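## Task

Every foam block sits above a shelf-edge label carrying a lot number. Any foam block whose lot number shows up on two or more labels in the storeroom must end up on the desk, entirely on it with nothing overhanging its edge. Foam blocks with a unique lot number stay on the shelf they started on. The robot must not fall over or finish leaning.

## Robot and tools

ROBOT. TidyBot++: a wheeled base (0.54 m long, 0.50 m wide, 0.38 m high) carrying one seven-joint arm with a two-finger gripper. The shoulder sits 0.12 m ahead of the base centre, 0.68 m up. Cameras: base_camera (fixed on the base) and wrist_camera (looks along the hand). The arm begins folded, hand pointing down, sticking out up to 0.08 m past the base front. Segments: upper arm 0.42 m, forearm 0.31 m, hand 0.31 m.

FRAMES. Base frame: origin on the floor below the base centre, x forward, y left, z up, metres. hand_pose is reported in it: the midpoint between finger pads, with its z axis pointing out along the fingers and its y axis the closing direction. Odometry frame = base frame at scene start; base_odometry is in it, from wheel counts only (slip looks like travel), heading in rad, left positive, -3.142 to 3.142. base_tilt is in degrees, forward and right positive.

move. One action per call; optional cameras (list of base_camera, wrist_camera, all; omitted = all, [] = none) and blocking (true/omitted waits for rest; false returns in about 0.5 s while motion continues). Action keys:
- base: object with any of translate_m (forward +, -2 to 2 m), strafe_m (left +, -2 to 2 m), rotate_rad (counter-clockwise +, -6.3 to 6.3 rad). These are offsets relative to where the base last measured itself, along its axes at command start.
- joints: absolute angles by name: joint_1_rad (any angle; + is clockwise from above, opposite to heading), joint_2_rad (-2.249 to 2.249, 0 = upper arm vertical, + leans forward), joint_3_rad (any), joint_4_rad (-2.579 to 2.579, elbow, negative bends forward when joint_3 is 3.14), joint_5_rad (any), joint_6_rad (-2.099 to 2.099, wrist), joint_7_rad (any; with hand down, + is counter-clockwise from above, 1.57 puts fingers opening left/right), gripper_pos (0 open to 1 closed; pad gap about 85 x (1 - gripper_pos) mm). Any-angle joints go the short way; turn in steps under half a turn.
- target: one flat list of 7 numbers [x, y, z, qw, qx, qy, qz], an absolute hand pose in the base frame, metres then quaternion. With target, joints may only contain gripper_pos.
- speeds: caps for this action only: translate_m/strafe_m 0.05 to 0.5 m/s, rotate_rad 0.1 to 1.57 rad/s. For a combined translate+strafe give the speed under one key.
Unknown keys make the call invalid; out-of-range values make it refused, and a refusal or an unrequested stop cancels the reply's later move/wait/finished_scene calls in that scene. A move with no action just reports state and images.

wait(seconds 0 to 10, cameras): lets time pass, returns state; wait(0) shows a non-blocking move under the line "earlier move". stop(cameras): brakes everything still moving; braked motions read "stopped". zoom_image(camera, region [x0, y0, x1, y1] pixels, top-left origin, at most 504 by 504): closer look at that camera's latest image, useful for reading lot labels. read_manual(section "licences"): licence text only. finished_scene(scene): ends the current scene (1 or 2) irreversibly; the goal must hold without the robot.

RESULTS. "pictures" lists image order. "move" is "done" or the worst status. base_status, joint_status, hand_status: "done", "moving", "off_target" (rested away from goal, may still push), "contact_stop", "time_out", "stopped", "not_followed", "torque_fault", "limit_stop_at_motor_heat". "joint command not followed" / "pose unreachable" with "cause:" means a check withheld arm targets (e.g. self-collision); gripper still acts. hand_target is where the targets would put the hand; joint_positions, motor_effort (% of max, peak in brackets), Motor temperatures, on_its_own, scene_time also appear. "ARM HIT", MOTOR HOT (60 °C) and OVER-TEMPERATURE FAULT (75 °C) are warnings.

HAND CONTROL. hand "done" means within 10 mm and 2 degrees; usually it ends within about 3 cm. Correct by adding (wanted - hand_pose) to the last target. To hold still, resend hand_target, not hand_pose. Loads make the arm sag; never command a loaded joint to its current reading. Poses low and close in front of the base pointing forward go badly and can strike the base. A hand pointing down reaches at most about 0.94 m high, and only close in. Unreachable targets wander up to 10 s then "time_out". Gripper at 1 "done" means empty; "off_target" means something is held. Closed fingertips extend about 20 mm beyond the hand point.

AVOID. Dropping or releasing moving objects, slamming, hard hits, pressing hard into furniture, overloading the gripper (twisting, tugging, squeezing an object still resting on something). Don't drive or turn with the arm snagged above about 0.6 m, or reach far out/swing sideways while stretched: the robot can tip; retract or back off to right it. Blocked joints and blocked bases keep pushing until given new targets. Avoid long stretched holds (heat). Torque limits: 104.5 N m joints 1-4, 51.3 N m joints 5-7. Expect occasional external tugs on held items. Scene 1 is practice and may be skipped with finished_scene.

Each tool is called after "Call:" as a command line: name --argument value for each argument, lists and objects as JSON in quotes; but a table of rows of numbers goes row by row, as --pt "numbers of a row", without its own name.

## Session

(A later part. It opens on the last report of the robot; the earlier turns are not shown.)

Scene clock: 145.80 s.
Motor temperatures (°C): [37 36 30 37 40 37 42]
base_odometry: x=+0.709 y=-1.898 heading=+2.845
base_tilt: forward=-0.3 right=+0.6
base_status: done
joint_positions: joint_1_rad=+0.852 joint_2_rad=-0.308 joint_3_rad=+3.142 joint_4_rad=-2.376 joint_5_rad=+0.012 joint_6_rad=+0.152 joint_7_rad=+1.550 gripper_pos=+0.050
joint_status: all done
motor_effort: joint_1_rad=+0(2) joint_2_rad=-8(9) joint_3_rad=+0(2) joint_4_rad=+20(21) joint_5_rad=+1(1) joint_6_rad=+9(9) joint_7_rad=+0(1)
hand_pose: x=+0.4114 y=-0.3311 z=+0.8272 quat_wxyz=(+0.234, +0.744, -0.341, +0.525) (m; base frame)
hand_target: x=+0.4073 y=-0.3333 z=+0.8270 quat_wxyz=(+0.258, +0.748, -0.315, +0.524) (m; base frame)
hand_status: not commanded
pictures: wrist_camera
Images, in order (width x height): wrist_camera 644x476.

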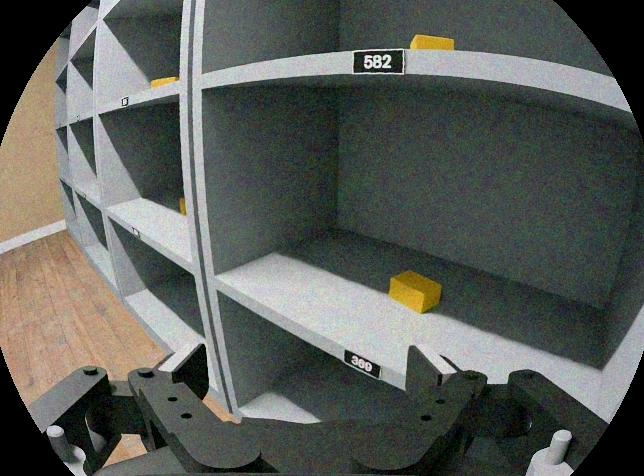

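Call:
move --base '{"translate_m": 0.95}' --cameras '["wrist_camera", "base_camera"]'

Scene clock: 149.17 s.
Motor temperatures (°C): [37 36 30 37 40 37 42]
move: done
base_odometry: x=-0.200 y=-1.621 heading=+2.845
base_tilt: forward=-0.3 right=+0.6
base_status: done
joint_positions: joint_1_rad=+0.853 joint_2_rad=-0.308 joint_3_rad=+3.142 joint_4_rad=-2.376 joint_5_rad=+0.012 joint_6_rad=+0.152 joint_7_rad=+1.550 gripper_pos=+0.050
joint_status: not commanded
motor_effort: joint_1_rad=+0(1) joint_2_rad=-9(10) joint_3_rad=+1(2) joint_4_rad=+20(21) joint_5_rad=+1(1) joint_6_rad=+8(9) joint_7_rad=+0(1)
hand_pose: x=+0.4109 y=-0.3315 z=+0.8273 quat_wxyz=(+0.235, +0.743, -0.341, +0.525) (m; base frame)
hand_target: x=+0.4073 y=-0.3333 z=+0.8270 quat_wxyz=(+0.258, +0.748, -0.315, +0.524) (m; base frame)
hand_status: not commanded
pictures: base_camera, wrist_camera
Images, in order (width x height): base_camera 644x364, wrist_camera 644x476.

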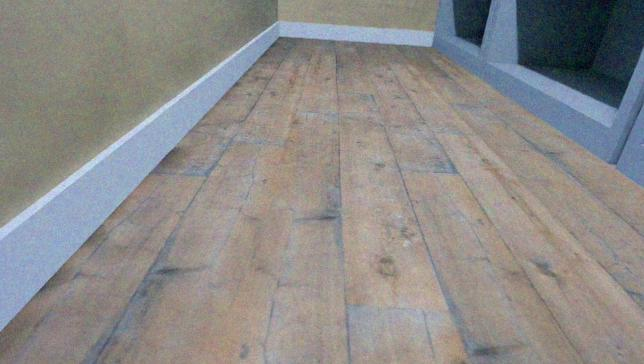

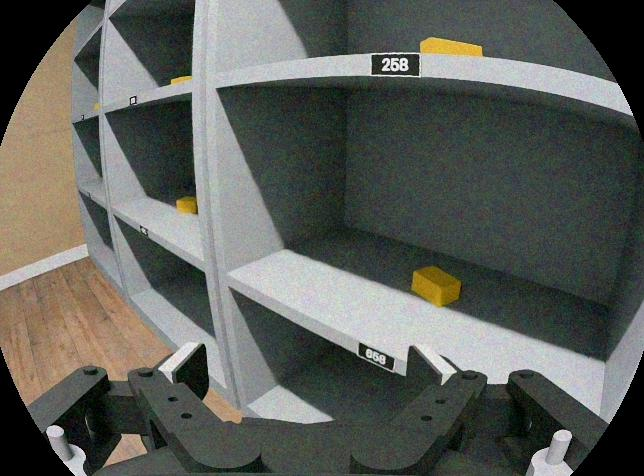

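Call:
zoom_image --camera "wrist_camera" --region '[365, 45, 430, 85]'

Call:
zoom_image --camera "wrist_camera" --region '[350, 335, 405, 380]'

Call:
move --base '{"translate_m": 0.95}' --cameras '["wrist_camera", "base_camera"]'

Scaled by 7.754.

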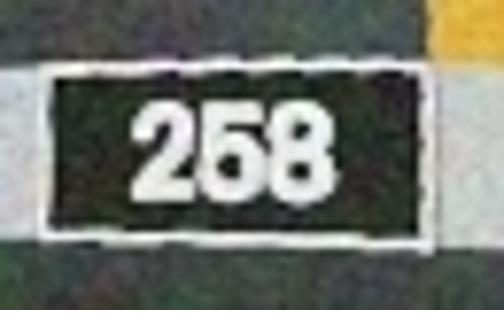

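Scaled by 9.164.

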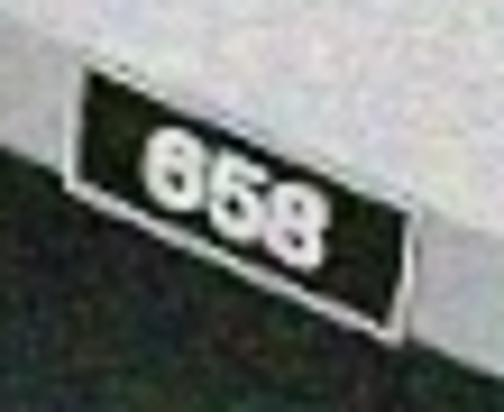

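Scene clock: 152.50 s.
Motor temperatures (°C): [37 36 30 37 40 37 42]
move: done
base_odometry: x=-1.109 y=-1.344 heading=+2.846
base_tilt: forward=-0.3 right=+0.6
base_status: done
joint_positions: joint_1_rad=+0.854 joint_2_rad=-0.308 joint_3_rad=+3.142 joint_4_rad=-2.376 joint_5_rad=+0.012 joint_6_rad=+0.152 joint_7_rad=+1.550 gripper_pos=+0.050
joint_status: not commanded
motor_effort: joint_1_rad=-1(1) joint_2_rad=-8(10) joint_3_rad=+1(1) joint_4_rad=+20(21) joint_5_rad=+1(1) joint_6_rad=+8(9) joint_7_rad=+0(1)
hand_pose: x=+0.4107 y=-0.3316 z=+0.8274 quat_wxyz=(+0.235, +0.743, -0.342, +0.525) (m; base frame)
hand_target: x=+0.4073 y=-0.3333 z=+0.8270 quat_wxyz=(+0.258, +0.748, -0.315, +0.524) (m; base frame)
hand_status: not commanded
pictures: base_camera, wrist_camera
Images, in order (width x height): base_camera 644x364, wrist_camera 644x476.

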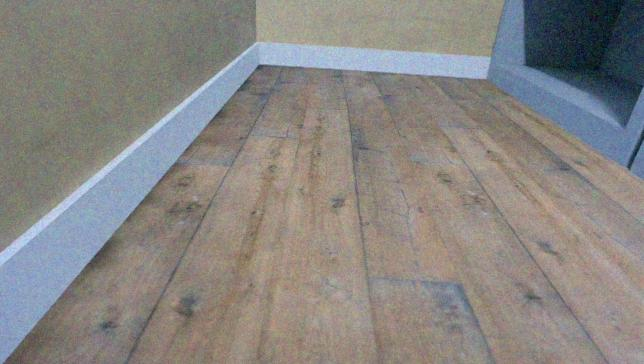

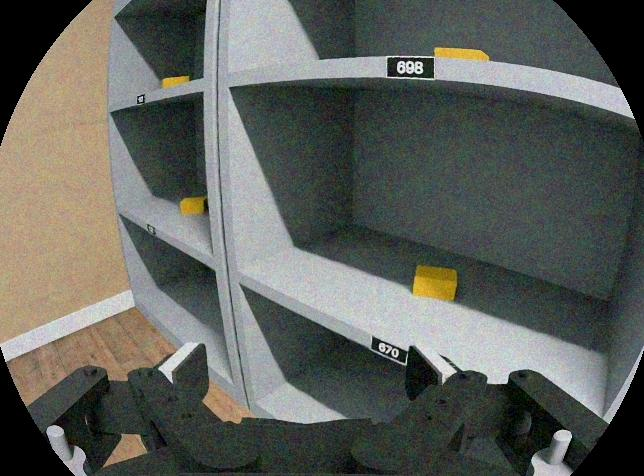

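Call:
zoom_image --camera "wrist_camera" --region '[380, 48, 445, 88]'

Call:
zoom_image --camera "wrist_camera" --region '[362, 325, 417, 370]'

Call:
move --base '{"translate_m": 0.9}' --cameras '["wrist_camera", "base_camera"]'

Scaled by 7.754.

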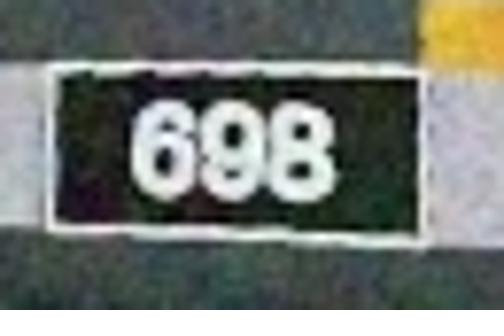

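Scaled by 9.164.

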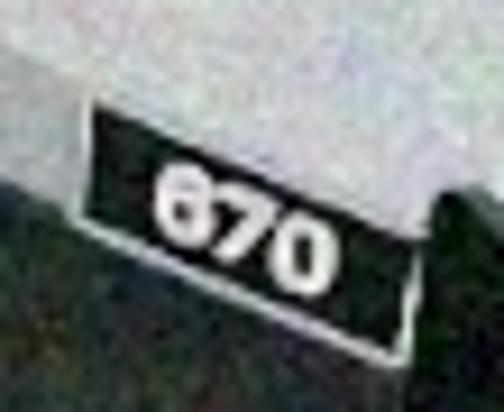

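Scene clock: 155.73 s.
Motor temperatures (°C): [37 36 30 37 40 37 42]
move: done
base_odometry: x=-1.970 y=-1.081 heading=+2.846
base_tilt: forward=-0.3 right=+0.6
base_status: done
joint_positions: joint_1_rad=+0.854 joint_2_rad=-0.308 joint_3_rad=+3.142 joint_4_rad=-2.376 joint_5_rad=+0.012 joint_6_rad=+0.152 joint_7_rad=+1.550 gripper_pos=+0.050
joint_status: not commanded
motor_effort: joint_1_rad=-1(1) joint_2_rad=-8(10) joint_3_rad=+0(2) joint_4_rad=+20(21) joint_5_rad=+1(1) joint_6_rad=+8(9) joint_7_rad=+0(1)
hand_pose: x=+0.4105 y=-0.3318 z=+0.8274 quat_wxyz=(+0.235, +0.743, -0.342, +0.525) (m; base frame)
hand_target: x=+0.4073 y=-0.3333 z=+0.8270 quat_wxyz=(+0.258, +0.748, -0.315, +0.524) (m; base frame)
hand_status: not commanded
pictures: base_camera, wrist_camera
Images, in order (width x height): base_camera 644x364, wrist_camera 644x476.

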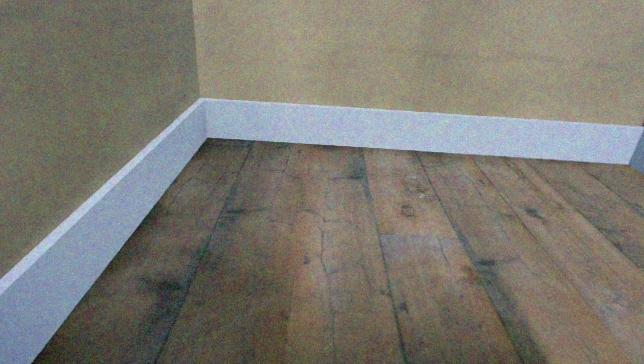

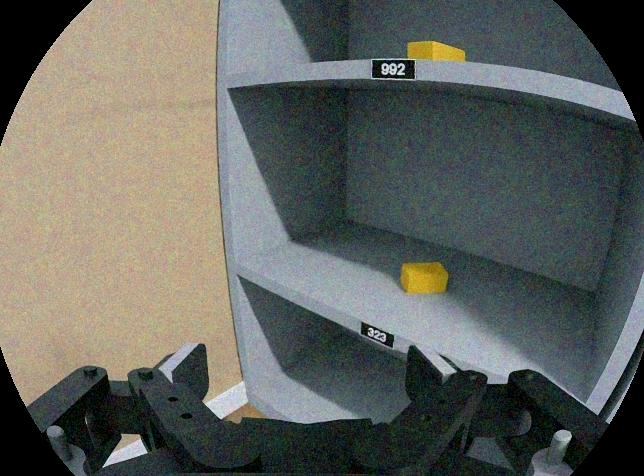

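Call:
zoom_image --camera "wrist_camera" --region '[362, 50, 427, 90]'

Call:
zoom_image --camera "wrist_camera" --region '[350, 312, 405, 357]'

Scaled by 7.754.

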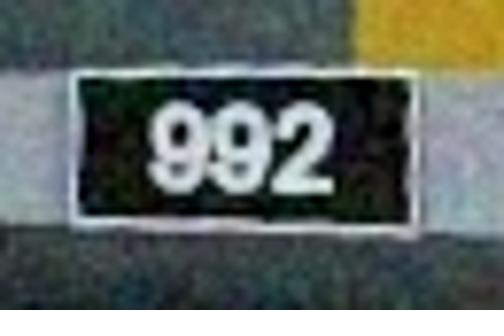

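Scaled by 9.164.

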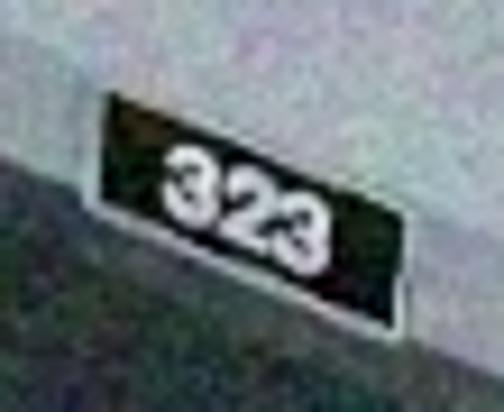

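Call:
move --base '{"translate_m": -0.44, "strafe_m": -0.12, "rotate_rad": -0.03}' --joints '{"joint_1_rad": 1.585, "joint_2_rad": -0.306, "joint_3_rad": 3.1416, "joint_4_rad": -1.9, "joint_5_rad": 0.065, "joint_6_rad": -0.15, "joint_7_rad": 1.5708}' --cameras '["wrist_camera"]'

Scene clock: 161.90 s.
Motor temperatures (°C): [37 35 30 37 40 37 42]
move: done
base_odometry: x=-1.514 y=-1.095 heading=+2.816
base_tilt: forward=-0.4 right=+0.6
base_status: done
joint_positions: joint_1_rad=+1.570 joint_2_rad=-0.308 joint_3_rad=+3.142 joint_4_rad=-1.914 joint_5_rad=+0.012 joint_6_rad=-0.101 joint_7_rad=+1.550 gripper_pos=+0.050
joint_status: all done
motor_effort: joint_1_rad=+0(2) joint_2_rad=-10(12) joint_3_rad=+0(3) joint_4_rad=+22(23) joint_5_rad=+1(2) joint_6_rad=+8(10) joint_7_rad=+0(1)
hand_pose: x=+0.1201 y=-0.4950 z=+1.0297 quat_wxyz=(+0.463, +0.530, -0.535, +0.467) (m; base frame)
hand_target: x=+0.1103 y=-0.4941 z=+1.0222 quat_wxyz=(+0.475, +0.553, -0.530, +0.434) (m; base frame)
hand_status: not commanded
pictures: wrist_camera
Images, in order (width x height): wrist_camera 644x476.

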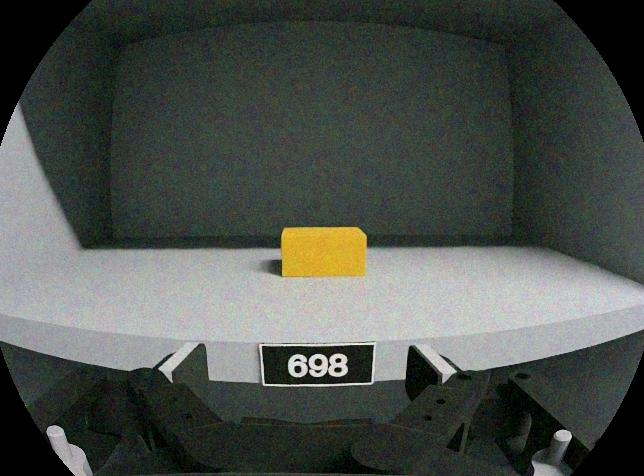

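Call:
zoom_image --camera "wrist_camera" --region '[262, 212, 387, 292]'

Scaled by 4.032.

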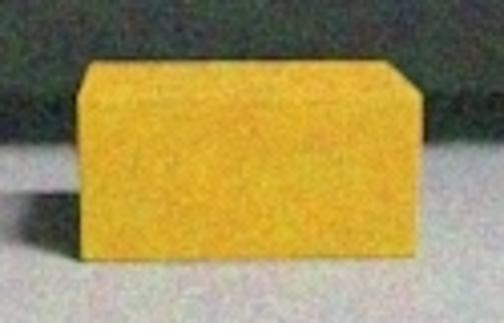

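Call:
move --base '{"translate_m": 0.08, "strafe_m": -0.12}' --joints '{"joint_1_rad": 1.585, "joint_2_rad": 0.0186, "joint_3_rad": 3.1416, "joint_4_rad": -1.1606, "joint_5_rad": 0.065, "joint_6_rad": -1.005, "joint_7_rad": 1.5708, "gripper_pos": 0.0}' --cameras '["wrist_camera"]'

Scene clock: 172.23 s.
Motor temperatures (°C): [37 35 30 37 40 37 42]
move: done
base_odometry: x=-1.551 y=-0.955 heading=+2.815
base_tilt: forward=-0.3 right=+0.6
base_status: done
joint_positions: joint_1_rad=+1.571 joint_2_rad=-0.007 joint_3_rad=+3.142 joint_4_rad=-1.175 joint_5_rad=+0.012 joint_6_rad=-0.954 joint_7_rad=+1.550 gripper_pos=+0.000
joint_status: all done
motor_effort: joint_1_rad=+0(2) joint_2_rad=-20(20) joint_3_rad=+0(2) joint_4_rad=+20(25) joint_5_rad=+1(2) joint_6_rad=+7(10) joint_7_rad=+0(1)
hand_pose: x=+0.1174 y=-0.5512 z=+1.0629 quat_wxyz=(+0.346, +0.611, -0.623, +0.345) (m; base frame)
hand_target: x=+0.0954 y=-0.5524 z=+1.0438 quat_wxyz=(+0.351, +0.625, -0.630, +0.300) (m; base frame)
hand_status: not commanded
pictures: wrist_camera
Images, in order (width x height): wrist_camera 644x476.

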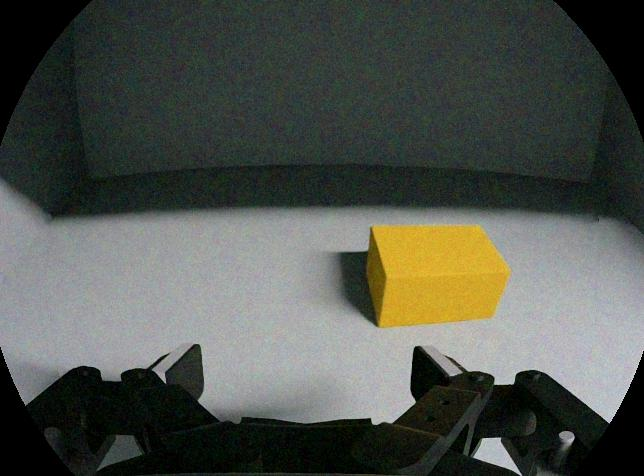

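Call:
move --base '{"translate_m": 0.008, "strafe_m": -0.135}' --speeds '{"strafe_m": 0.15}' --joints '{"joint_2_rad": 0.066}' --cameras '["wrist_camera"]'

Scene clock: 175.60 s.
Motor temperatures (°C): [37 35 30 37 40 37 42]
move: done
base_odometry: x=-1.515 y=-0.825 heading=+2.816
base_tilt: forward=-0.4 right=+0.6
base_status: done
joint_positions: joint_1_rad=+1.571 joint_2_rad=+0.057 joint_3_rad=+3.142 joint_4_rad=-1.170 joint_5_rad=+0.012 joint_6_rad=-0.958 joint_7_rad=+1.550 gripper_pos=+0.000
joint_status: all done
motor_effort: joint_1_rad=-1(3) joint_2_rad=-22(25) joint_3_rad=+0(2) joint_4_rad=+21(22) joint_5_rad=+1(1) joint_6_rad=+7(8) joint_7_rad=+0(1)
hand_pose: x=+0.1171 y=-0.5741 z=+1.0283 quat_wxyz=(+0.326, +0.622, -0.634, +0.324) (m; base frame)
hand_target: x=+0.0952 y=-0.5690 z=+1.0172 quat_wxyz=(+0.335, +0.633, -0.637, +0.285) (m; base frame)
hand_status: not commanded
pictures: wrist_camera
Images, in order (width x height): wrist_camera 644x476.

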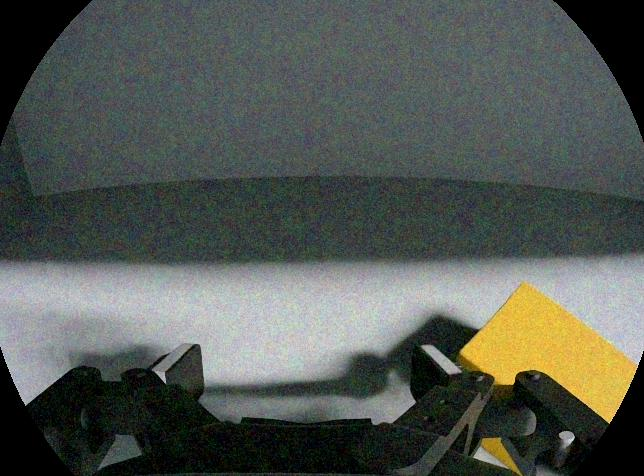

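Call:
move --base '{"strafe_m": 0.28}' --cameras '["wrist_camera"]'

Call:
move --base '{"translate_m": -0.635, "strafe_m": -0.219}' --joints '{"joint_1_rad": 0.866, "joint_2_rad": 0.385, "joint_3_rad": 3.1416, "joint_4_rad": -0.70, "joint_5_rad": 0.065, "joint_6_rad": -1.095, "joint_7_rad": 1.5708, "gripper_pos": 0.0}' --cameras '["wrist_camera"]'

Scene clock: 183.27 s.
Motor temperatures (°C): [37 36 30 37 40 37 42]
move: done
base_odometry: x=-1.605 y=-1.090 heading=+2.816
base_tilt: forward=-0.4 right=+0.6
base_status: done
joint_positions: joint_1_rad=+1.573 joint_2_rad=+0.050 joint_3_rad=+3.142 joint_4_rad=-1.170 joint_5_rad=+0.012 joint_6_rad=-0.962 joint_7_rad=+1.550 gripper_pos=+0.000
joint_status: not commanded
motor_effort: joint_1_rad=-1(3) joint_2_rad=-21(26) joint_3_rad=+0(2) joint_4_rad=+21(22) joint_5_rad=+1(1) joint_6_rad=+7(8) joint_7_rad=+0(1)
hand_pose: x=+0.1159 y=-0.5712 z=+1.0315 quat_wxyz=(+0.328, +0.620, -0.634, +0.325) (m; base frame)
hand_target: x=+0.0952 y=-0.5690 z=+1.0172 quat_wxyz=(+0.335, +0.633, -0.637, +0.285) (m; base frame)
hand_status: not commanded
pictures: wrist_camera
Images, in order (width x height): wrist_camera 644x476.

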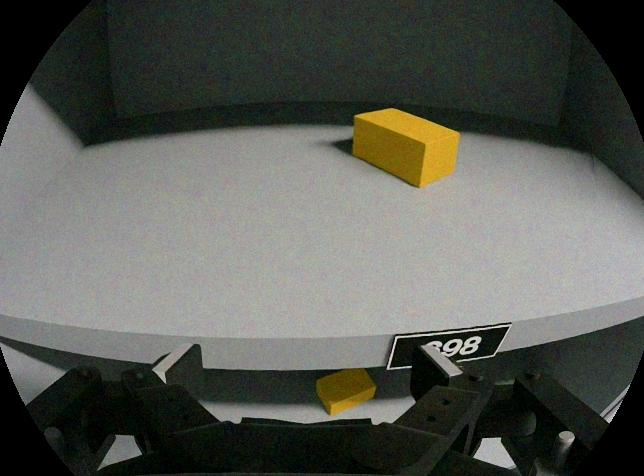

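Scene clock: 186.13 s.
Motor temperatures (°C): [37 36 30 37 40 37 42]
move: done
base_odometry: x=-0.933 y=-1.086 heading=+2.815
base_tilt: forward=-0.3 right=+0.6
base_status: done
joint_positions: joint_1_rad=+0.882 joint_2_rad=+0.354 joint_3_rad=+3.141 joint_4_rad=-0.715 joint_5_rad=+0.012 joint_6_rad=-1.047 joint_7_rad=+1.550 gripper_pos=+0.000
joint_status: all done
motor_effort: joint_1_rad=-1(2) joint_2_rad=-32(33) joint_3_rad=+0(2) joint_4_rad=+20(22) joint_5_rad=+1(2) joint_6_rad=+7(8) joint_7_rad=-1(1)
hand_pose: x=+0.5548 y=-0.5322 z=+1.0660 quat_wxyz=(+0.210, +0.784, -0.380, +0.443) (m; base frame)
hand_target: x=+0.5540 y=-0.5372 z=+1.0409 quat_wxyz=(+0.223, +0.804, -0.372, +0.406) (m; base frame)
hand_status: not commanded
pictures: wrist_camera
Images, in order (width x height): wrist_camera 644x476.

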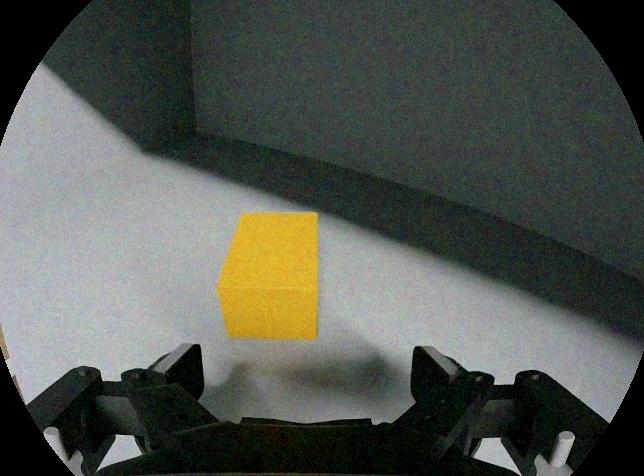

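Call:
move --base '{"translate_m": 0.042, "strafe_m": -0.003}' --speeds '{"translate_m": 0.2}' --joints '{"joint_2_rad": 0.43}' --cameras '["wrist_camera"]'

Scene clock: 188.00 s.
Motor temperatures (°C): [37 36 30 37 40 37 42]
move: done
base_odometry: x=-0.972 y=-1.070 heading=+2.815
base_tilt: forward=-0.3 right=+0.6
base_status: done
joint_positions: joint_1_rad=+0.872 joint_2_rad=+0.418 joint_3_rad=+3.141 joint_4_rad=-0.709 joint_5_rad=+0.012 joint_6_rad=-1.049 joint_7_rad=+1.550 gripper_pos=+0.000
joint_status: all done
motor_effort: joint_1_rad=-1(2) joint_2_rad=-35(38) joint_3_rad=+0(1) joint_4_rad=+19(22) joint_5_rad=+1(1) joint_6_rad=+7(8) joint_7_rad=+0(1)
hand_pose: x=+0.5746 y=-0.5453 z=+1.0243 quat_wxyz=(+0.197, +0.799, -0.382, +0.420) (m; base frame)
hand_target: x=+0.5641 y=-0.5490 z=+1.0095 quat_wxyz=(+0.215, +0.814, -0.376, +0.388) (m; base frame)
hand_status: not commanded
pictures: wrist_camera
Images, in order (width x height): wrist_camera 644x476.

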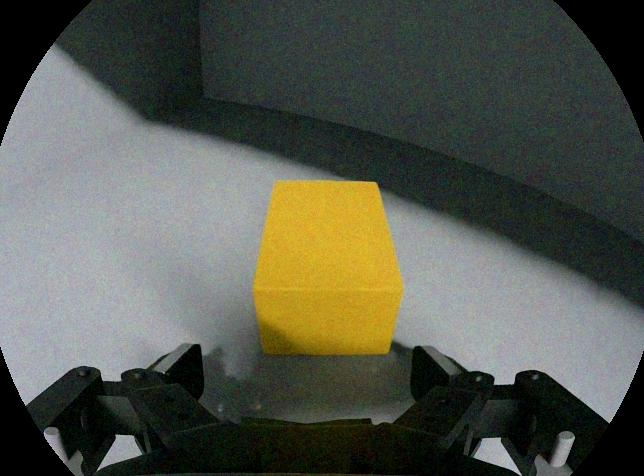

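Call:
move --base '{"translate_m": 0.037, "strafe_m": -0.055}' --speeds '{"translate_m": 0.2}' --joints '{"joint_2_rad": 0.403}' --cameras '["wrist_camera"]'

Scene clock: 190.17 s.
Motor temperatures (°C): [37 36 30 37 40 37 42]
move: done
base_odometry: x=-0.990 y=-1.006 heading=+2.815
base_tilt: forward=-0.3 right=+0.6
base_status: done
joint_positions: joint_1_rad=+0.872 joint_2_rad=+0.394 joint_3_rad=+3.141 joint_4_rad=-0.706 joint_5_rad=+0.012 joint_6_rad=-1.051 joint_7_rad=+1.550 gripper_pos=+0.000
joint_status: all done
motor_effort: joint_1_rad=-1(4) joint_2_rad=-33(36) joint_3_rad=+0(2) joint_4_rad=+20(22) joint_5_rad=+1(1) joint_6_rad=+8(9) joint_7_rad=+0(1)
hand_pose: x=+0.5691 y=-0.5387 z=+1.0424 quat_wxyz=(+0.202, +0.794, -0.380, +0.430) (m; base frame)
hand_target: x=+0.5582 y=-0.5420 z=+1.0284 quat_wxyz=(+0.220, +0.808, -0.373, +0.399) (m; base frame)
hand_status: not commanded
pictures: wrist_camera
Images, in order (width x height): wrist_camera 644x476.

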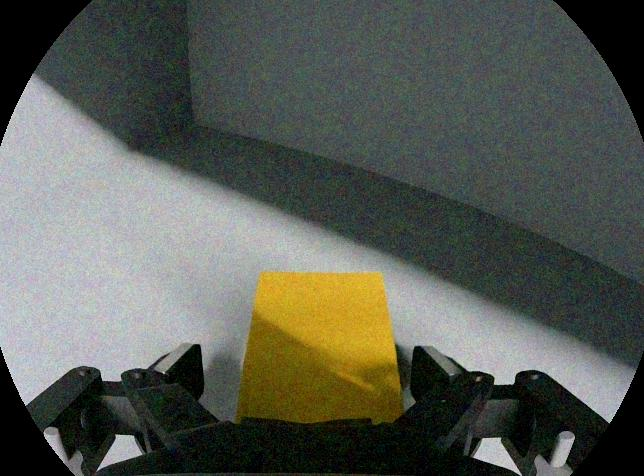

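Call:
move --joints '{"joint_2_rad": 0.416, "gripper_pos": 0.5}' --cameras '["wrist_camera"]'

Scene clock: 191.50 s.
Motor temperatures (°C): [37 36 30 37 40 37 42]
move: off_target
base_odometry: x=-0.990 y=-1.006 heading=+2.815
base_tilt: forward=-0.3 right=+0.6
base_status: not commanded
joint_positions: joint_1_rad=+0.872 joint_2_rad=+0.395 joint_3_rad=+3.141 joint_4_rad=-0.704 joint_5_rad=+0.012 joint_6_rad=-1.052 joint_7_rad=+1.550 gripper_pos=+0.411
joint_status: gripper_pos off_target (ended at +0.411, target +0.500); the others done
motor_effort: joint_1_rad=-1(1) joint_2_rad=-33(34) joint_3_rad=+0(0) joint_4_rad=+20(20) joint_5_rad=+1(1) joint_6_rad=+7(8) joint_7_rad=+0(1)
hand_pose: x=+0.5693 y=-0.5388 z=+1.0425 quat_wxyz=(+0.202, +0.794, -0.380, +0.431) (m; base frame)
hand_target: x=+0.5610 y=-0.5454 z=+1.0193 quat_wxyz=(+0.218, +0.811, -0.374, +0.393) (m; base frame)
hand_status: not commanded
pictures: wrist_camera
Images, in order (width x height): wrist_camera 644x476.

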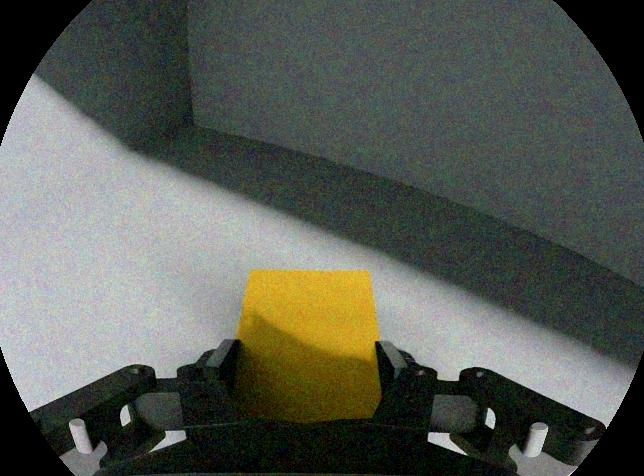

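Call:
move --joints '{"joint_2_rad": 0.325, "gripper_pos": 0.6}' --cameras '[]'

Call:
move --base '{"translate_m": -0.251, "strafe_m": 0.311}' --speeds '{"translate_m": 0.4}' --joints '{"gripper_pos": 0.75}' --cameras '["wrist_camera"]'

Scene clock: 195.13 s.
Motor temperatures (°C): [37 36 30 37 40 37 42]
move: off_target
base_odometry: x=-0.990 y=-1.006 heading=+2.815
base_tilt: forward=-0.3 right=+0.6
base_status: not commanded
joint_positions: joint_1_rad=+0.872 joint_2_rad=+0.313 joint_3_rad=+3.141 joint_4_rad=-0.704 joint_5_rad=+0.012 joint_6_rad=-1.052 joint_7_rad=+1.550 gripper_pos=+0.411
joint_status: gripper_pos off_target (ended at +0.411, target +0.600); the others done
motor_effort: joint_1_rad=+0(1) joint_2_rad=-29(37) joint_3_rad=+0(0) joint_4_rad=+20(22) joint_5_rad=+1(1) joint_6_rad=+8(9) joint_7_rad=+0(1)
hand_pose: x=+0.5488 y=-0.5144 z=+1.0989 quat_wxyz=(+0.216, +0.775, -0.371, +0.463) (m; base frame)
hand_target: x=+0.5393 y=-0.5198 z=+1.0817 quat_wxyz=(+0.235, +0.791, -0.367, +0.430) (m; base frame)
hand_status: not commanded
pictures: none
No camera images: "cameras" was empty.

Scene clock: 197.33 s.
Motor temperatures (°C): [37 36 30 37 40 37 42]
move: off_target
base_odometry: x=-0.852 y=-1.381 heading=+2.815
base_tilt: forward=-0.3 right=+0.6
base_status: done
joint_positions: joint_1_rad=+0.871 joint_2_rad=+0.312 joint_3_rad=+3.141 joint_4_rad=-0.704 joint_5_rad=+0.012 joint_6_rad=-1.054 joint_7_rad=+1.550 gripper_pos=+0.411
joint_status: gripper_pos off_target (ended at +0.411, target +0.750)
motor_effort: joint_1_rad=+0(3) joint_2_rad=-30(34) joint_3_rad=+0(2) joint_4_rad=+20(21) joint_5_rad=+1(2) joint_6_rad=+8(9) joint_7_rad=-1(1)
hand_pose: x=+0.5488 y=-0.5137 z=+1.0991 quat_wxyz=(+0.216, +0.776, -0.371, +0.463) (m; base frame)
hand_target: x=+0.5393 y=-0.5198 z=+1.0817 quat_wxyz=(+0.235, +0.791, -0.367, +0.430) (m; base frame)
hand_status: not commanded
pictures: wrist_camera
Images, in order (width x height): wrist_camera 644x476.

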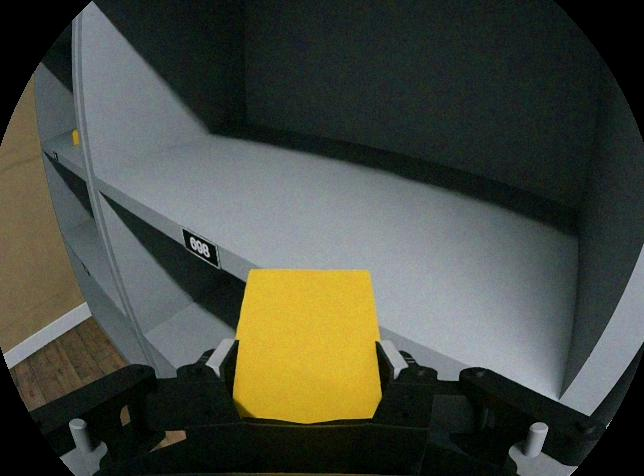

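Call:
move --base '{"translate_m": -1.97, "strafe_m": -0.06}' --joints '{"joint_1_rad": 0.87, "joint_2_rad": -0.6, "joint_3_rad": 3.1416, "joint_4_rad": -2.4, "joint_5_rad": 0.065, "joint_6_rad": 0.2, "joint_7_rad": 1.5708}' --cameras '["wrist_camera", "base_camera"]'

Scene clock: 202.77 s.
Motor temperatures (°C): [37 36 30 37 40 37 42]
move: done
base_odometry: x=+1.034 y=-1.955 heading=+2.815
base_tilt: forward=-0.4 right=+0.6
base_status: done
joint_positions: joint_1_rad=+0.870 joint_2_rad=-0.588 joint_3_rad=+3.141 joint_4_rad=-2.370 joint_5_rad=+0.012 joint_6_rad=+0.143 joint_7_rad=+1.550 gripper_pos=+0.411
joint_status: all done
motor_effort: joint_1_rad=+0(4) joint_2_rad=-1(33) joint_3_rad=+1(2) joint_4_rad=+23(24) joint_5_rad=+1(2) joint_6_rad=+9(10) joint_7_rad=+0(1)
hand_pose: x=+0.3684 y=-0.2926 z=+0.9447 quat_wxyz=(+0.284, +0.662, -0.310, +0.621) (m; base frame)
hand_target: x=+0.3679 y=-0.2867 z=+0.9484 quat_wxyz=(+0.309, +0.662, -0.277, +0.624) (m; base frame)
hand_status: not commanded
pictures: base_camera, wrist_camera
Images, in order (width x height): base_camera 644x364, wrist_camera 644x476.

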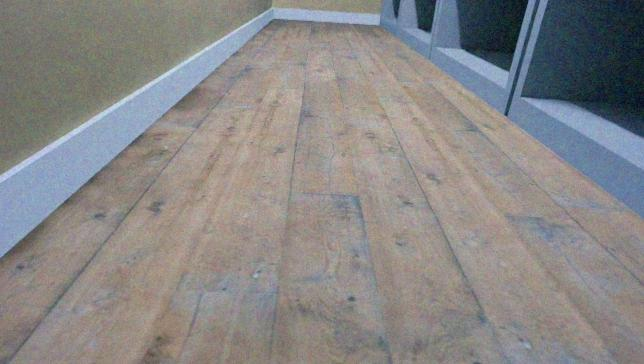

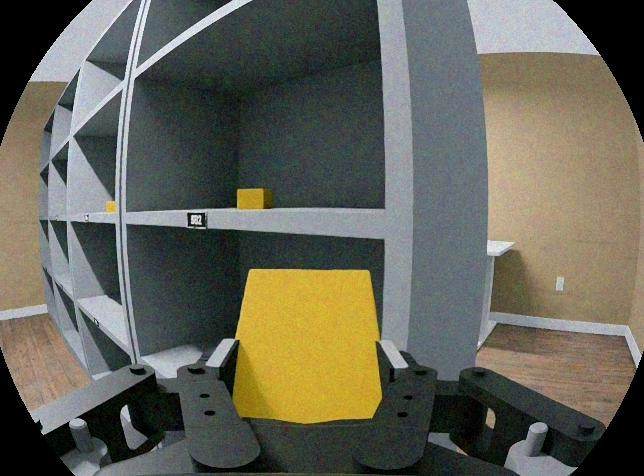

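Call:
move --base '{"strafe_m": -1.5}' --joints '{"joint_1_rad": 1.585}' --cameras '["wrist_camera", "base_camera"]'

Scene clock: 207.90 s.
Motor temperatures (°C): [37 36 30 37 40 37 42]
move: done
base_odometry: x=+1.515 y=-0.534 heading=+2.815
base_tilt: forward=-0.3 right=+0.6
base_status: done
joint_positions: joint_1_rad=+1.567 joint_2_rad=-0.591 joint_3_rad=+3.141 joint_4_rad=-2.371 joint_5_rad=+0.012 joint_6_rad=+0.146 joint_7_rad=+1.550 gripper_pos=+0.411
joint_status: all done
motor_effort: joint_1_rad=+0(2) joint_2_rad=-1(4) joint_3_rad=+1(2) joint_4_rad=+22(23) joint_5_rad=+1(1) joint_6_rad=+9(10) joint_7_rad=+0(1)
hand_pose: x=+0.1226 y=-0.3836 z=+0.9465 quat_wxyz=(+0.480, +0.515, -0.516, +0.488) (m; base frame)
hand_target: x=+0.1190 y=-0.3797 z=+0.9484 quat_wxyz=(+0.508, +0.523, -0.491, +0.476) (m; base frame)
hand_status: not commanded
pictures: base_camera, wrist_camera
Images, in order (width x height): base_camera 644x364, wrist_camera 644x476.

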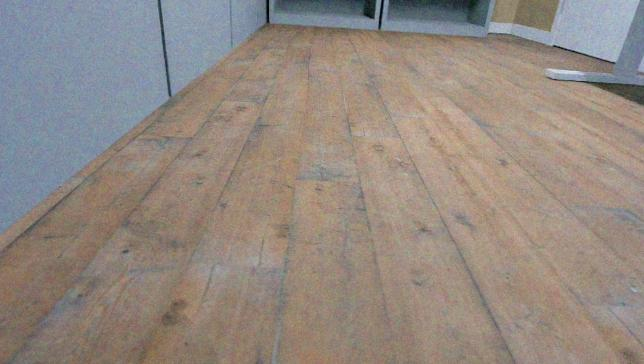

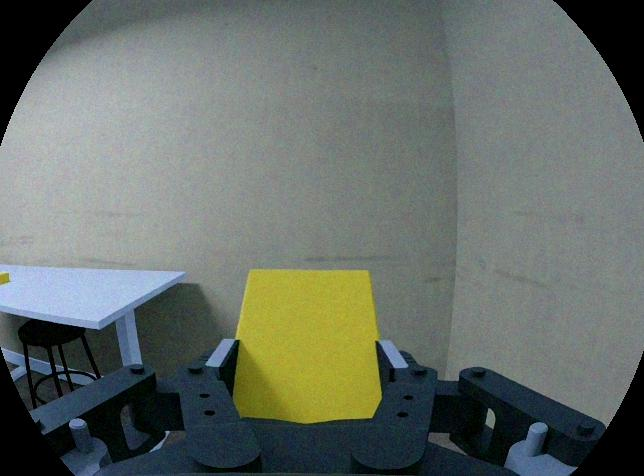

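Call:
move --base '{"translate_m": 1.22, "strafe_m": -0.885, "rotate_rad": -1.5708}' --speeds '{"translate_m": 0.45, "rotate_rad": 0.8}' --joints '{"joint_1_rad": 0.0, "joint_2_rad": 0.03, "joint_3_rad": 3.1416, "joint_4_rad": -1.70, "joint_5_rad": -0.02, "joint_6_rad": -0.41, "joint_7_rad": 1.5708}' --cameras '["wrist_camera", "base_camera"]'

Scene clock: 213.77 s.
Motor temperatures (°C): [37 36 30 37 40 37 42]
move: done
base_odometry: x=+0.644 y=+0.695 heading=+1.243
base_tilt: forward=-0.3 right=+0.6
base_status: done
joint_positions: joint_1_rad=+0.012 joint_2_rad=+0.012 joint_3_rad=+3.142 joint_4_rad=-1.715 joint_5_rad=+0.012 joint_6_rad=-0.363 joint_7_rad=+1.550 gripper_pos=+0.411
joint_status: all done
motor_effort: joint_1_rad=-1(2) joint_2_rad=-22(23) joint_3_rad=+0(2) joint_4_rad=+22(24) joint_5_rad=+1(2) joint_6_rad=+8(10) joint_7_rad=-1(1)
hand_pose: x=+0.7049 y=-0.0068 z=+0.8996 quat_wxyz=(+0.002, +0.865, -0.010, +0.502) (m; base frame)
hand_target: x=+0.7042 y=+0.0038 z=+0.8848 quat_wxyz=(-0.008, +0.877, -0.006, +0.480) (m; base frame)
hand_status: not commanded
pictures: base_camera, wrist_camera
Images, in order (width x height): base_camera 644x364, wrist_camera 644x476.

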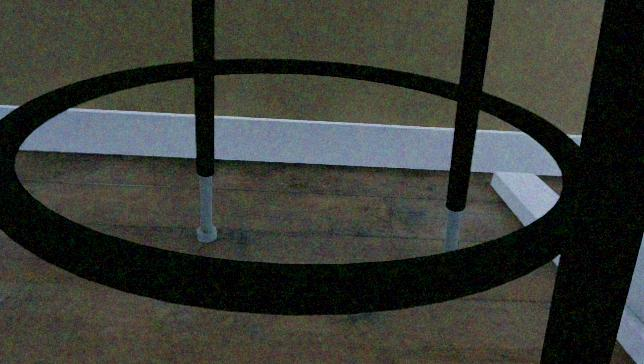

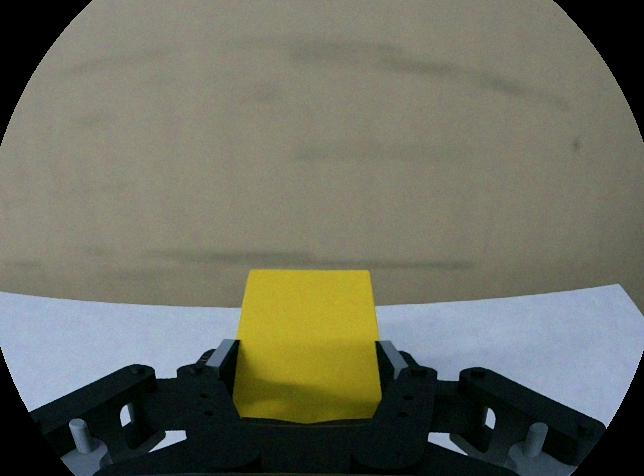

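Call:
move --target '[0.71, 0, 0.79, 0, 0.8813, 0, 0.4726]' --cameras '["wrist_camera"]'

Call:
move --target '[0.71, 0, 0.767, 0, 0.8813, 0, 0.4726]' --cameras '[]'

Call:
move --target '[0.71, 0, 0.755, 0, 0.8813, 0, 0.4726]' --cameras '["wrist_camera"]'

Scene clock: 216.37 s.
Motor temperatures (°C): [37 36 30 37 40 37 42]
move: done
base_odometry: x=+0.644 y=+0.695 heading=+1.243
base_tilt: forward=-0.3 right=+0.6
base_status: not commanded
joint_positions: joint_1_rad=+0.012 joint_2_rad=+0.103 joint_3_rad=+3.142 joint_4_rad=-1.885 joint_5_rad=+0.012 joint_6_rad=-0.191 joint_7_rad=+1.552 gripper_pos=+0.412
joint_status: not commanded
motor_effort: joint_1_rad=+0(1) joint_2_rad=-24(26) joint_3_rad=+0(0) joint_4_rad=+21(23) joint_5_rad=+1(1) joint_6_rad=+7(9) joint_7_rad=+0(1)
hand_pose: x=+0.7053 y=-0.0062 z=+0.7953 quat_wxyz=(+0.002, +0.886, -0.009, +0.463) (m; base frame)
hand_target: x=+0.7100 y=+0.0000 z=+0.7900 quat_wxyz=(+0.000, +0.881, +0.000, +0.473) (m; base frame)
hand_status: done (0.009 m and 1.6 deg from the pose sent, 0.110 m and 4.1 deg at the start)
pictures: wrist_camera
Images, in order (width x height): wrist_camera 644x476.

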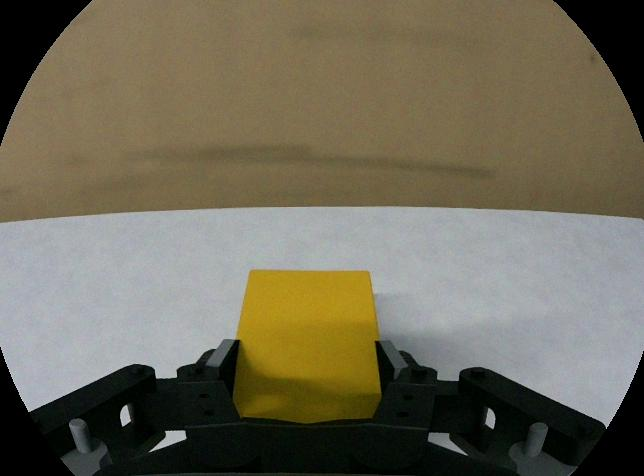

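Scene clock: 217.40 s.
Motor temperatures (°C): [37 36 30 37 40 37 42]
move: off_target
base_odometry: x=+0.644 y=+0.695 heading=+1.243
base_tilt: forward=-0.3 right=+0.6
base_status: not commanded
joint_positions: joint_1_rad=+0.012 joint_2_rad=+0.124 joint_3_rad=+3.138 joint_4_rad=-1.931 joint_5_rad=+0.012 joint_6_rad=-0.108 joint_7_rad=+1.552 gripper_pos=+0.412
joint_status: not commanded
motor_effort: joint_1_rad=-1(1) joint_2_rad=-23(25) joint_3_rad=+0(0) joint_4_rad=+20(21) joint_5_rad=+1(1) joint_6_rad=+8(8) joint_7_rad=+0(1)
hand_pose: x=+0.7075 y=-0.0041 z=+0.7793 quat_wxyz=(+0.001, +0.883, -0.007, +0.470) (m; base frame)
hand_target: x=+0.7100 y=+0.0000 z=+0.7670 quat_wxyz=(+0.000, +0.881, +0.000, +0.473) (m; base frame)
hand_status: off_target (0.013 m and 0.9 deg from the pose sent, 0.029 m and 1.6 deg at the start)
pictures: none
No camera images: "cameras" was empty.

Scene clock: 218.07 s.
Motor temperatures (°C): [37 36 30 37 40 37 42]
move: off_target
base_odometry: x=+0.644 y=+0.695 heading=+1.243
base_tilt: forward=-0.3 right=+0.6
base_status: not commanded
joint_positions: joint_1_rad=+0.012 joint_2_rad=+0.137 joint_3_rad=+3.138 joint_4_rad=-1.955 joint_5_rad=+0.012 joint_6_rad=-0.065 joint_7_rad=+1.552 gripper_pos=+0.412
joint_status: not commanded
motor_effort: joint_1_rad=-1(1) joint_2_rad=-22(25) joint_3_rad=+0(0) joint_4_rad=+19(21) joint_5_rad=+1(1) joint_6_rad=+7(8) joint_7_rad=+0(1)
hand_pose: x=+0.7086 y=-0.0039 z=+0.7701 quat_wxyz=(+0.001, +0.881, -0.007, +0.473) (m; base frame)
hand_target: x=+0.7100 y=+0.0000 z=+0.7550 quat_wxyz=(+0.000, +0.881, +0.000, +0.473) (m; base frame)
hand_status: off_target (0.016 m and 0.8 deg from the pose sent, 0.025 m and 0.9 deg at the start)
pictures: wrist_camera
Images, in order (width x height): wrist_camera 644x476.

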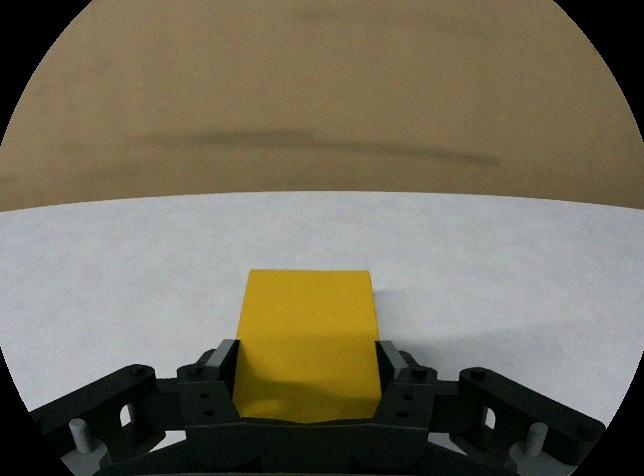

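Call:
move --target '[0.71, 0, 0.748, 0, 0.8813, 0, 0.4726]' --cameras '[]'

Call:
move --target '[0.71, 0, 0.742, 0, 0.8813, 0, 0.4726]' --cameras '["wrist_camera"]'

Scene clock: 218.77 s.
Motor temperatures (°C): [37 36 30 37 40 37 42]
move: off_target
base_odometry: x=+0.644 y=+0.695 heading=+1.243
base_tilt: forward=-0.3 right=+0.6
base_status: not commanded
joint_positions: joint_1_rad=+0.012 joint_2_rad=+0.139 joint_3_rad=+3.138 joint_4_rad=-1.965 joint_5_rad=+0.012 joint_6_rad=-0.038 joint_7_rad=+1.552 gripper_pos=+0.412
joint_status: not commanded
motor_effort: joint_1_rad=+0(1) joint_2_rad=-22(23) joint_3_rad=+0(0) joint_4_rad=+18(20) joint_5_rad=+1(1) joint_6_rad=+7(8) joint_7_rad=+0(0)
hand_pose: x=+0.7098 y=-0.0038 z=+0.7703 quat_wxyz=(+0.000, +0.878, -0.007, +0.479) (m; base frame)
hand_target: x=+0.7100 y=+0.0000 z=+0.7480 quat_wxyz=(+0.000, +0.881, +0.000, +0.473) (m; base frame)
hand_status: off_target (0.023 m and 1.2 deg from the pose sent, 0.022 m and 0.8 deg at the start)
pictures: none
No camera images: "cameras" was empty.

Scene clock: 219.30 s.
Motor temperatures (°C): [37 36 30 37 40 37 42]
move: off_target
base_odometry: x=+0.644 y=+0.695 heading=+1.243
base_tilt: forward=-0.3 right=+0.6
base_status: not commanded
joint_positions: joint_1_rad=+0.012 joint_2_rad=+0.140 joint_3_rad=+3.138 joint_4_rad=-1.975 joint_5_rad=+0.012 joint_6_rad=-0.018 joint_7_rad=+1.552 gripper_pos=+0.412
joint_status: not commanded
motor_effort: joint_1_rad=-1(1) joint_2_rad=-21(21) joint_3_rad=+0(1) joint_4_rad=+18(19) joint_5_rad=+1(1) joint_6_rad=+7(8) joint_7_rad=+0(0)
hand_pose: x=+0.7101 y=-0.0037 z=+0.7702 quat_wxyz=(+0.000, +0.875, -0.007, +0.484) (m; base frame)
hand_target: x=+0.7100 y=+0.0000 z=+0.7420 quat_wxyz=(+0.000, +0.881, +0.000, +0.473) (m; base frame)
hand_status: off_target (0.028 m and 1.6 deg from the pose sent, 0.029 m and 1.2 deg at the start)
pictures: wrist_camera
Images, in order (width x height): wrist_camera 644x476.

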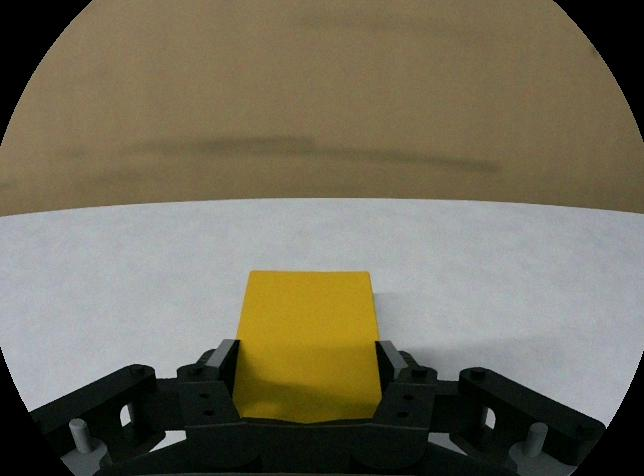

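Call:
move --joints '{"gripper_pos": 0.32}' --cameras '[]'

Call:
move --joints '{"gripper_pos": 0.05}' --cameras '["wrist_camera"]'

Scene clock: 220.53 s.
Motor temperatures (°C): [37 36 30 37 40 37 42]
move: done
base_odometry: x=+0.644 y=+0.695 heading=+1.243
base_tilt: forward=-0.3 right=+0.6
base_status: not commanded
joint_positions: joint_1_rad=+0.012 joint_2_rad=+0.155 joint_3_rad=+3.138 joint_4_rad=-1.980 joint_5_rad=+0.012 joint_6_rad=-0.013 joint_7_rad=+1.552 gripper_pos=+0.320
joint_status: all done
motor_effort: joint_1_rad=+0(1) joint_2_rad=-24(25) joint_3_rad=+0(0) joint_4_rad=+18(20) joint_5_rad=+1(1) joint_6_rad=+8(8) joint_7_rad=+0(1)
hand_pose: x=+0.7103 y=-0.0037 z=+0.7592 quat_wxyz=(+0.000, +0.879, -0.007, +0.476) (m; base frame)
hand_target: x=+0.7100 y=+0.0000 z=+0.7420 quat_wxyz=(+0.000, +0.881, +0.000, +0.473) (m; base frame)
hand_status: not commanded
pictures: none
No camera images: "cameras" was empty.

Scene clock: 221.20 s.
Motor temperatures (°C): [37 36 30 37 40 37 42]
move: done
base_odometry: x=+0.644 y=+0.695 heading=+1.243
base_tilt: forward=-0.3 right=+0.6
base_status: not commanded
joint_positions: joint_1_rad=+0.012 joint_2_rad=+0.155 joint_3_rad=+3.138 joint_4_rad=-1.980 joint_5_rad=+0.012 joint_6_rad=-0.013 joint_7_rad=+1.552 gripper_pos=+0.050
joint_status: all done
motor_effort: joint_1_rad=-1(1) joint_2_rad=-24(25) joint_3_rad=+0(0) joint_4_rad=+19(20) joint_5_rad=+1(1) joint_6_rad=+7(8) joint_7_rad=+0(1)
hand_pose: x=+0.7103 y=-0.0037 z=+0.7592 quat_wxyz=(+0.000, +0.879, -0.007, +0.476) (m; base frame)
hand_target: x=+0.7100 y=+0.0000 z=+0.7420 quat_wxyz=(+0.000, +0.881, +0.000, +0.473) (m; base frame)
hand_status: not commanded
pictures: wrist_camera
Images, in order (width x height): wrist_camera 644x476.

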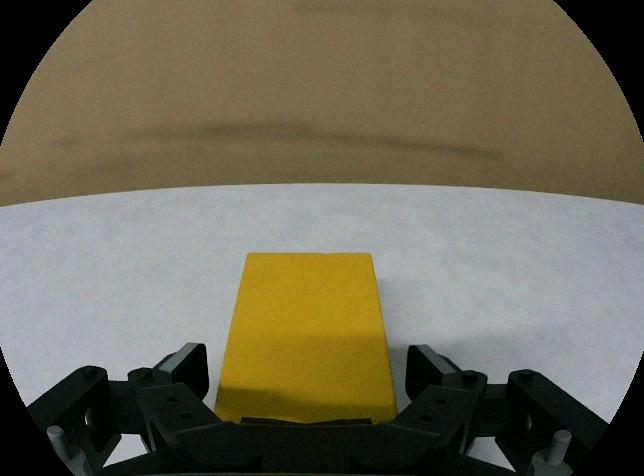

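Call:
move --base '{"translate_m": -0.24}' --speeds '{"translate_m": 0.35}' --cameras '["wrist_camera", "base_camera"]'

Scene clock: 224.47 s.
Motor temperatures (°C): [37 36 30 37 40 37 42]
move: done
base_odometry: x=+0.566 y=+0.468 heading=+1.243
base_tilt: forward=-0.3 right=+0.6
base_status: done
joint_positions: joint_1_rad=+0.012 joint_2_rad=+0.160 joint_3_rad=+3.138 joint_4_rad=-1.983 joint_5_rad=+0.012 joint_6_rad=-0.013 joint_7_rad=+1.552 gripper_pos=+0.050
joint_status: not commanded
motor_effort: joint_1_rad=-1(1) joint_2_rad=-24(27) joint_3_rad=+0(1) joint_4_rad=+19(20) joint_5_rad=+1(1) joint_6_rad=+7(9) joint_7_rad=+0(1)
hand_pose: x=+0.7097 y=-0.0036 z=+0.7547 quat_wxyz=(+0.000, +0.881, -0.007, +0.473) (m; base frame)
hand_target: x=+0.7100 y=+0.0000 z=+0.7420 quat_wxyz=(+0.000, +0.881, +0.000, +0.473) (m; base frame)
hand_status: not commanded
pictures: base_camera, wrist_camera
Images, in order (width x height): base_camera 644x364, wrist_camera 644x476.

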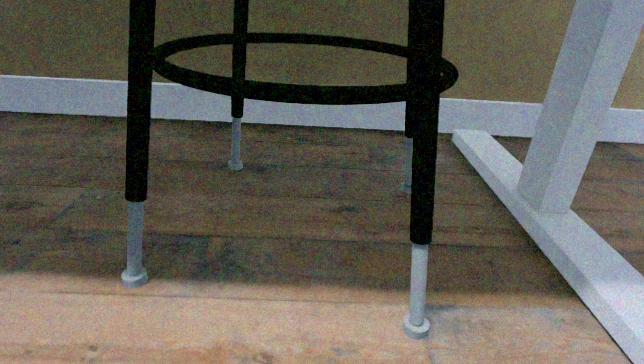

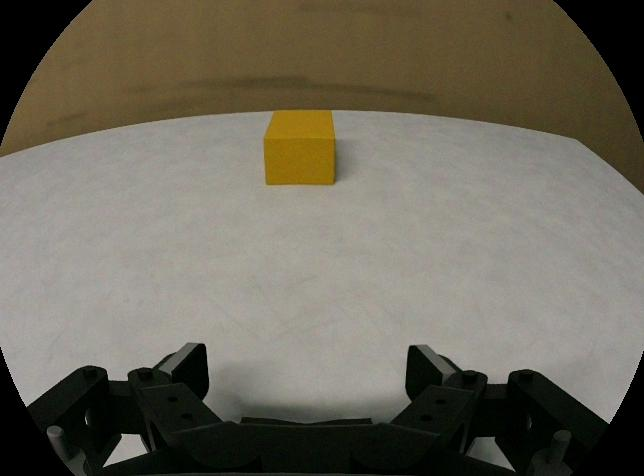

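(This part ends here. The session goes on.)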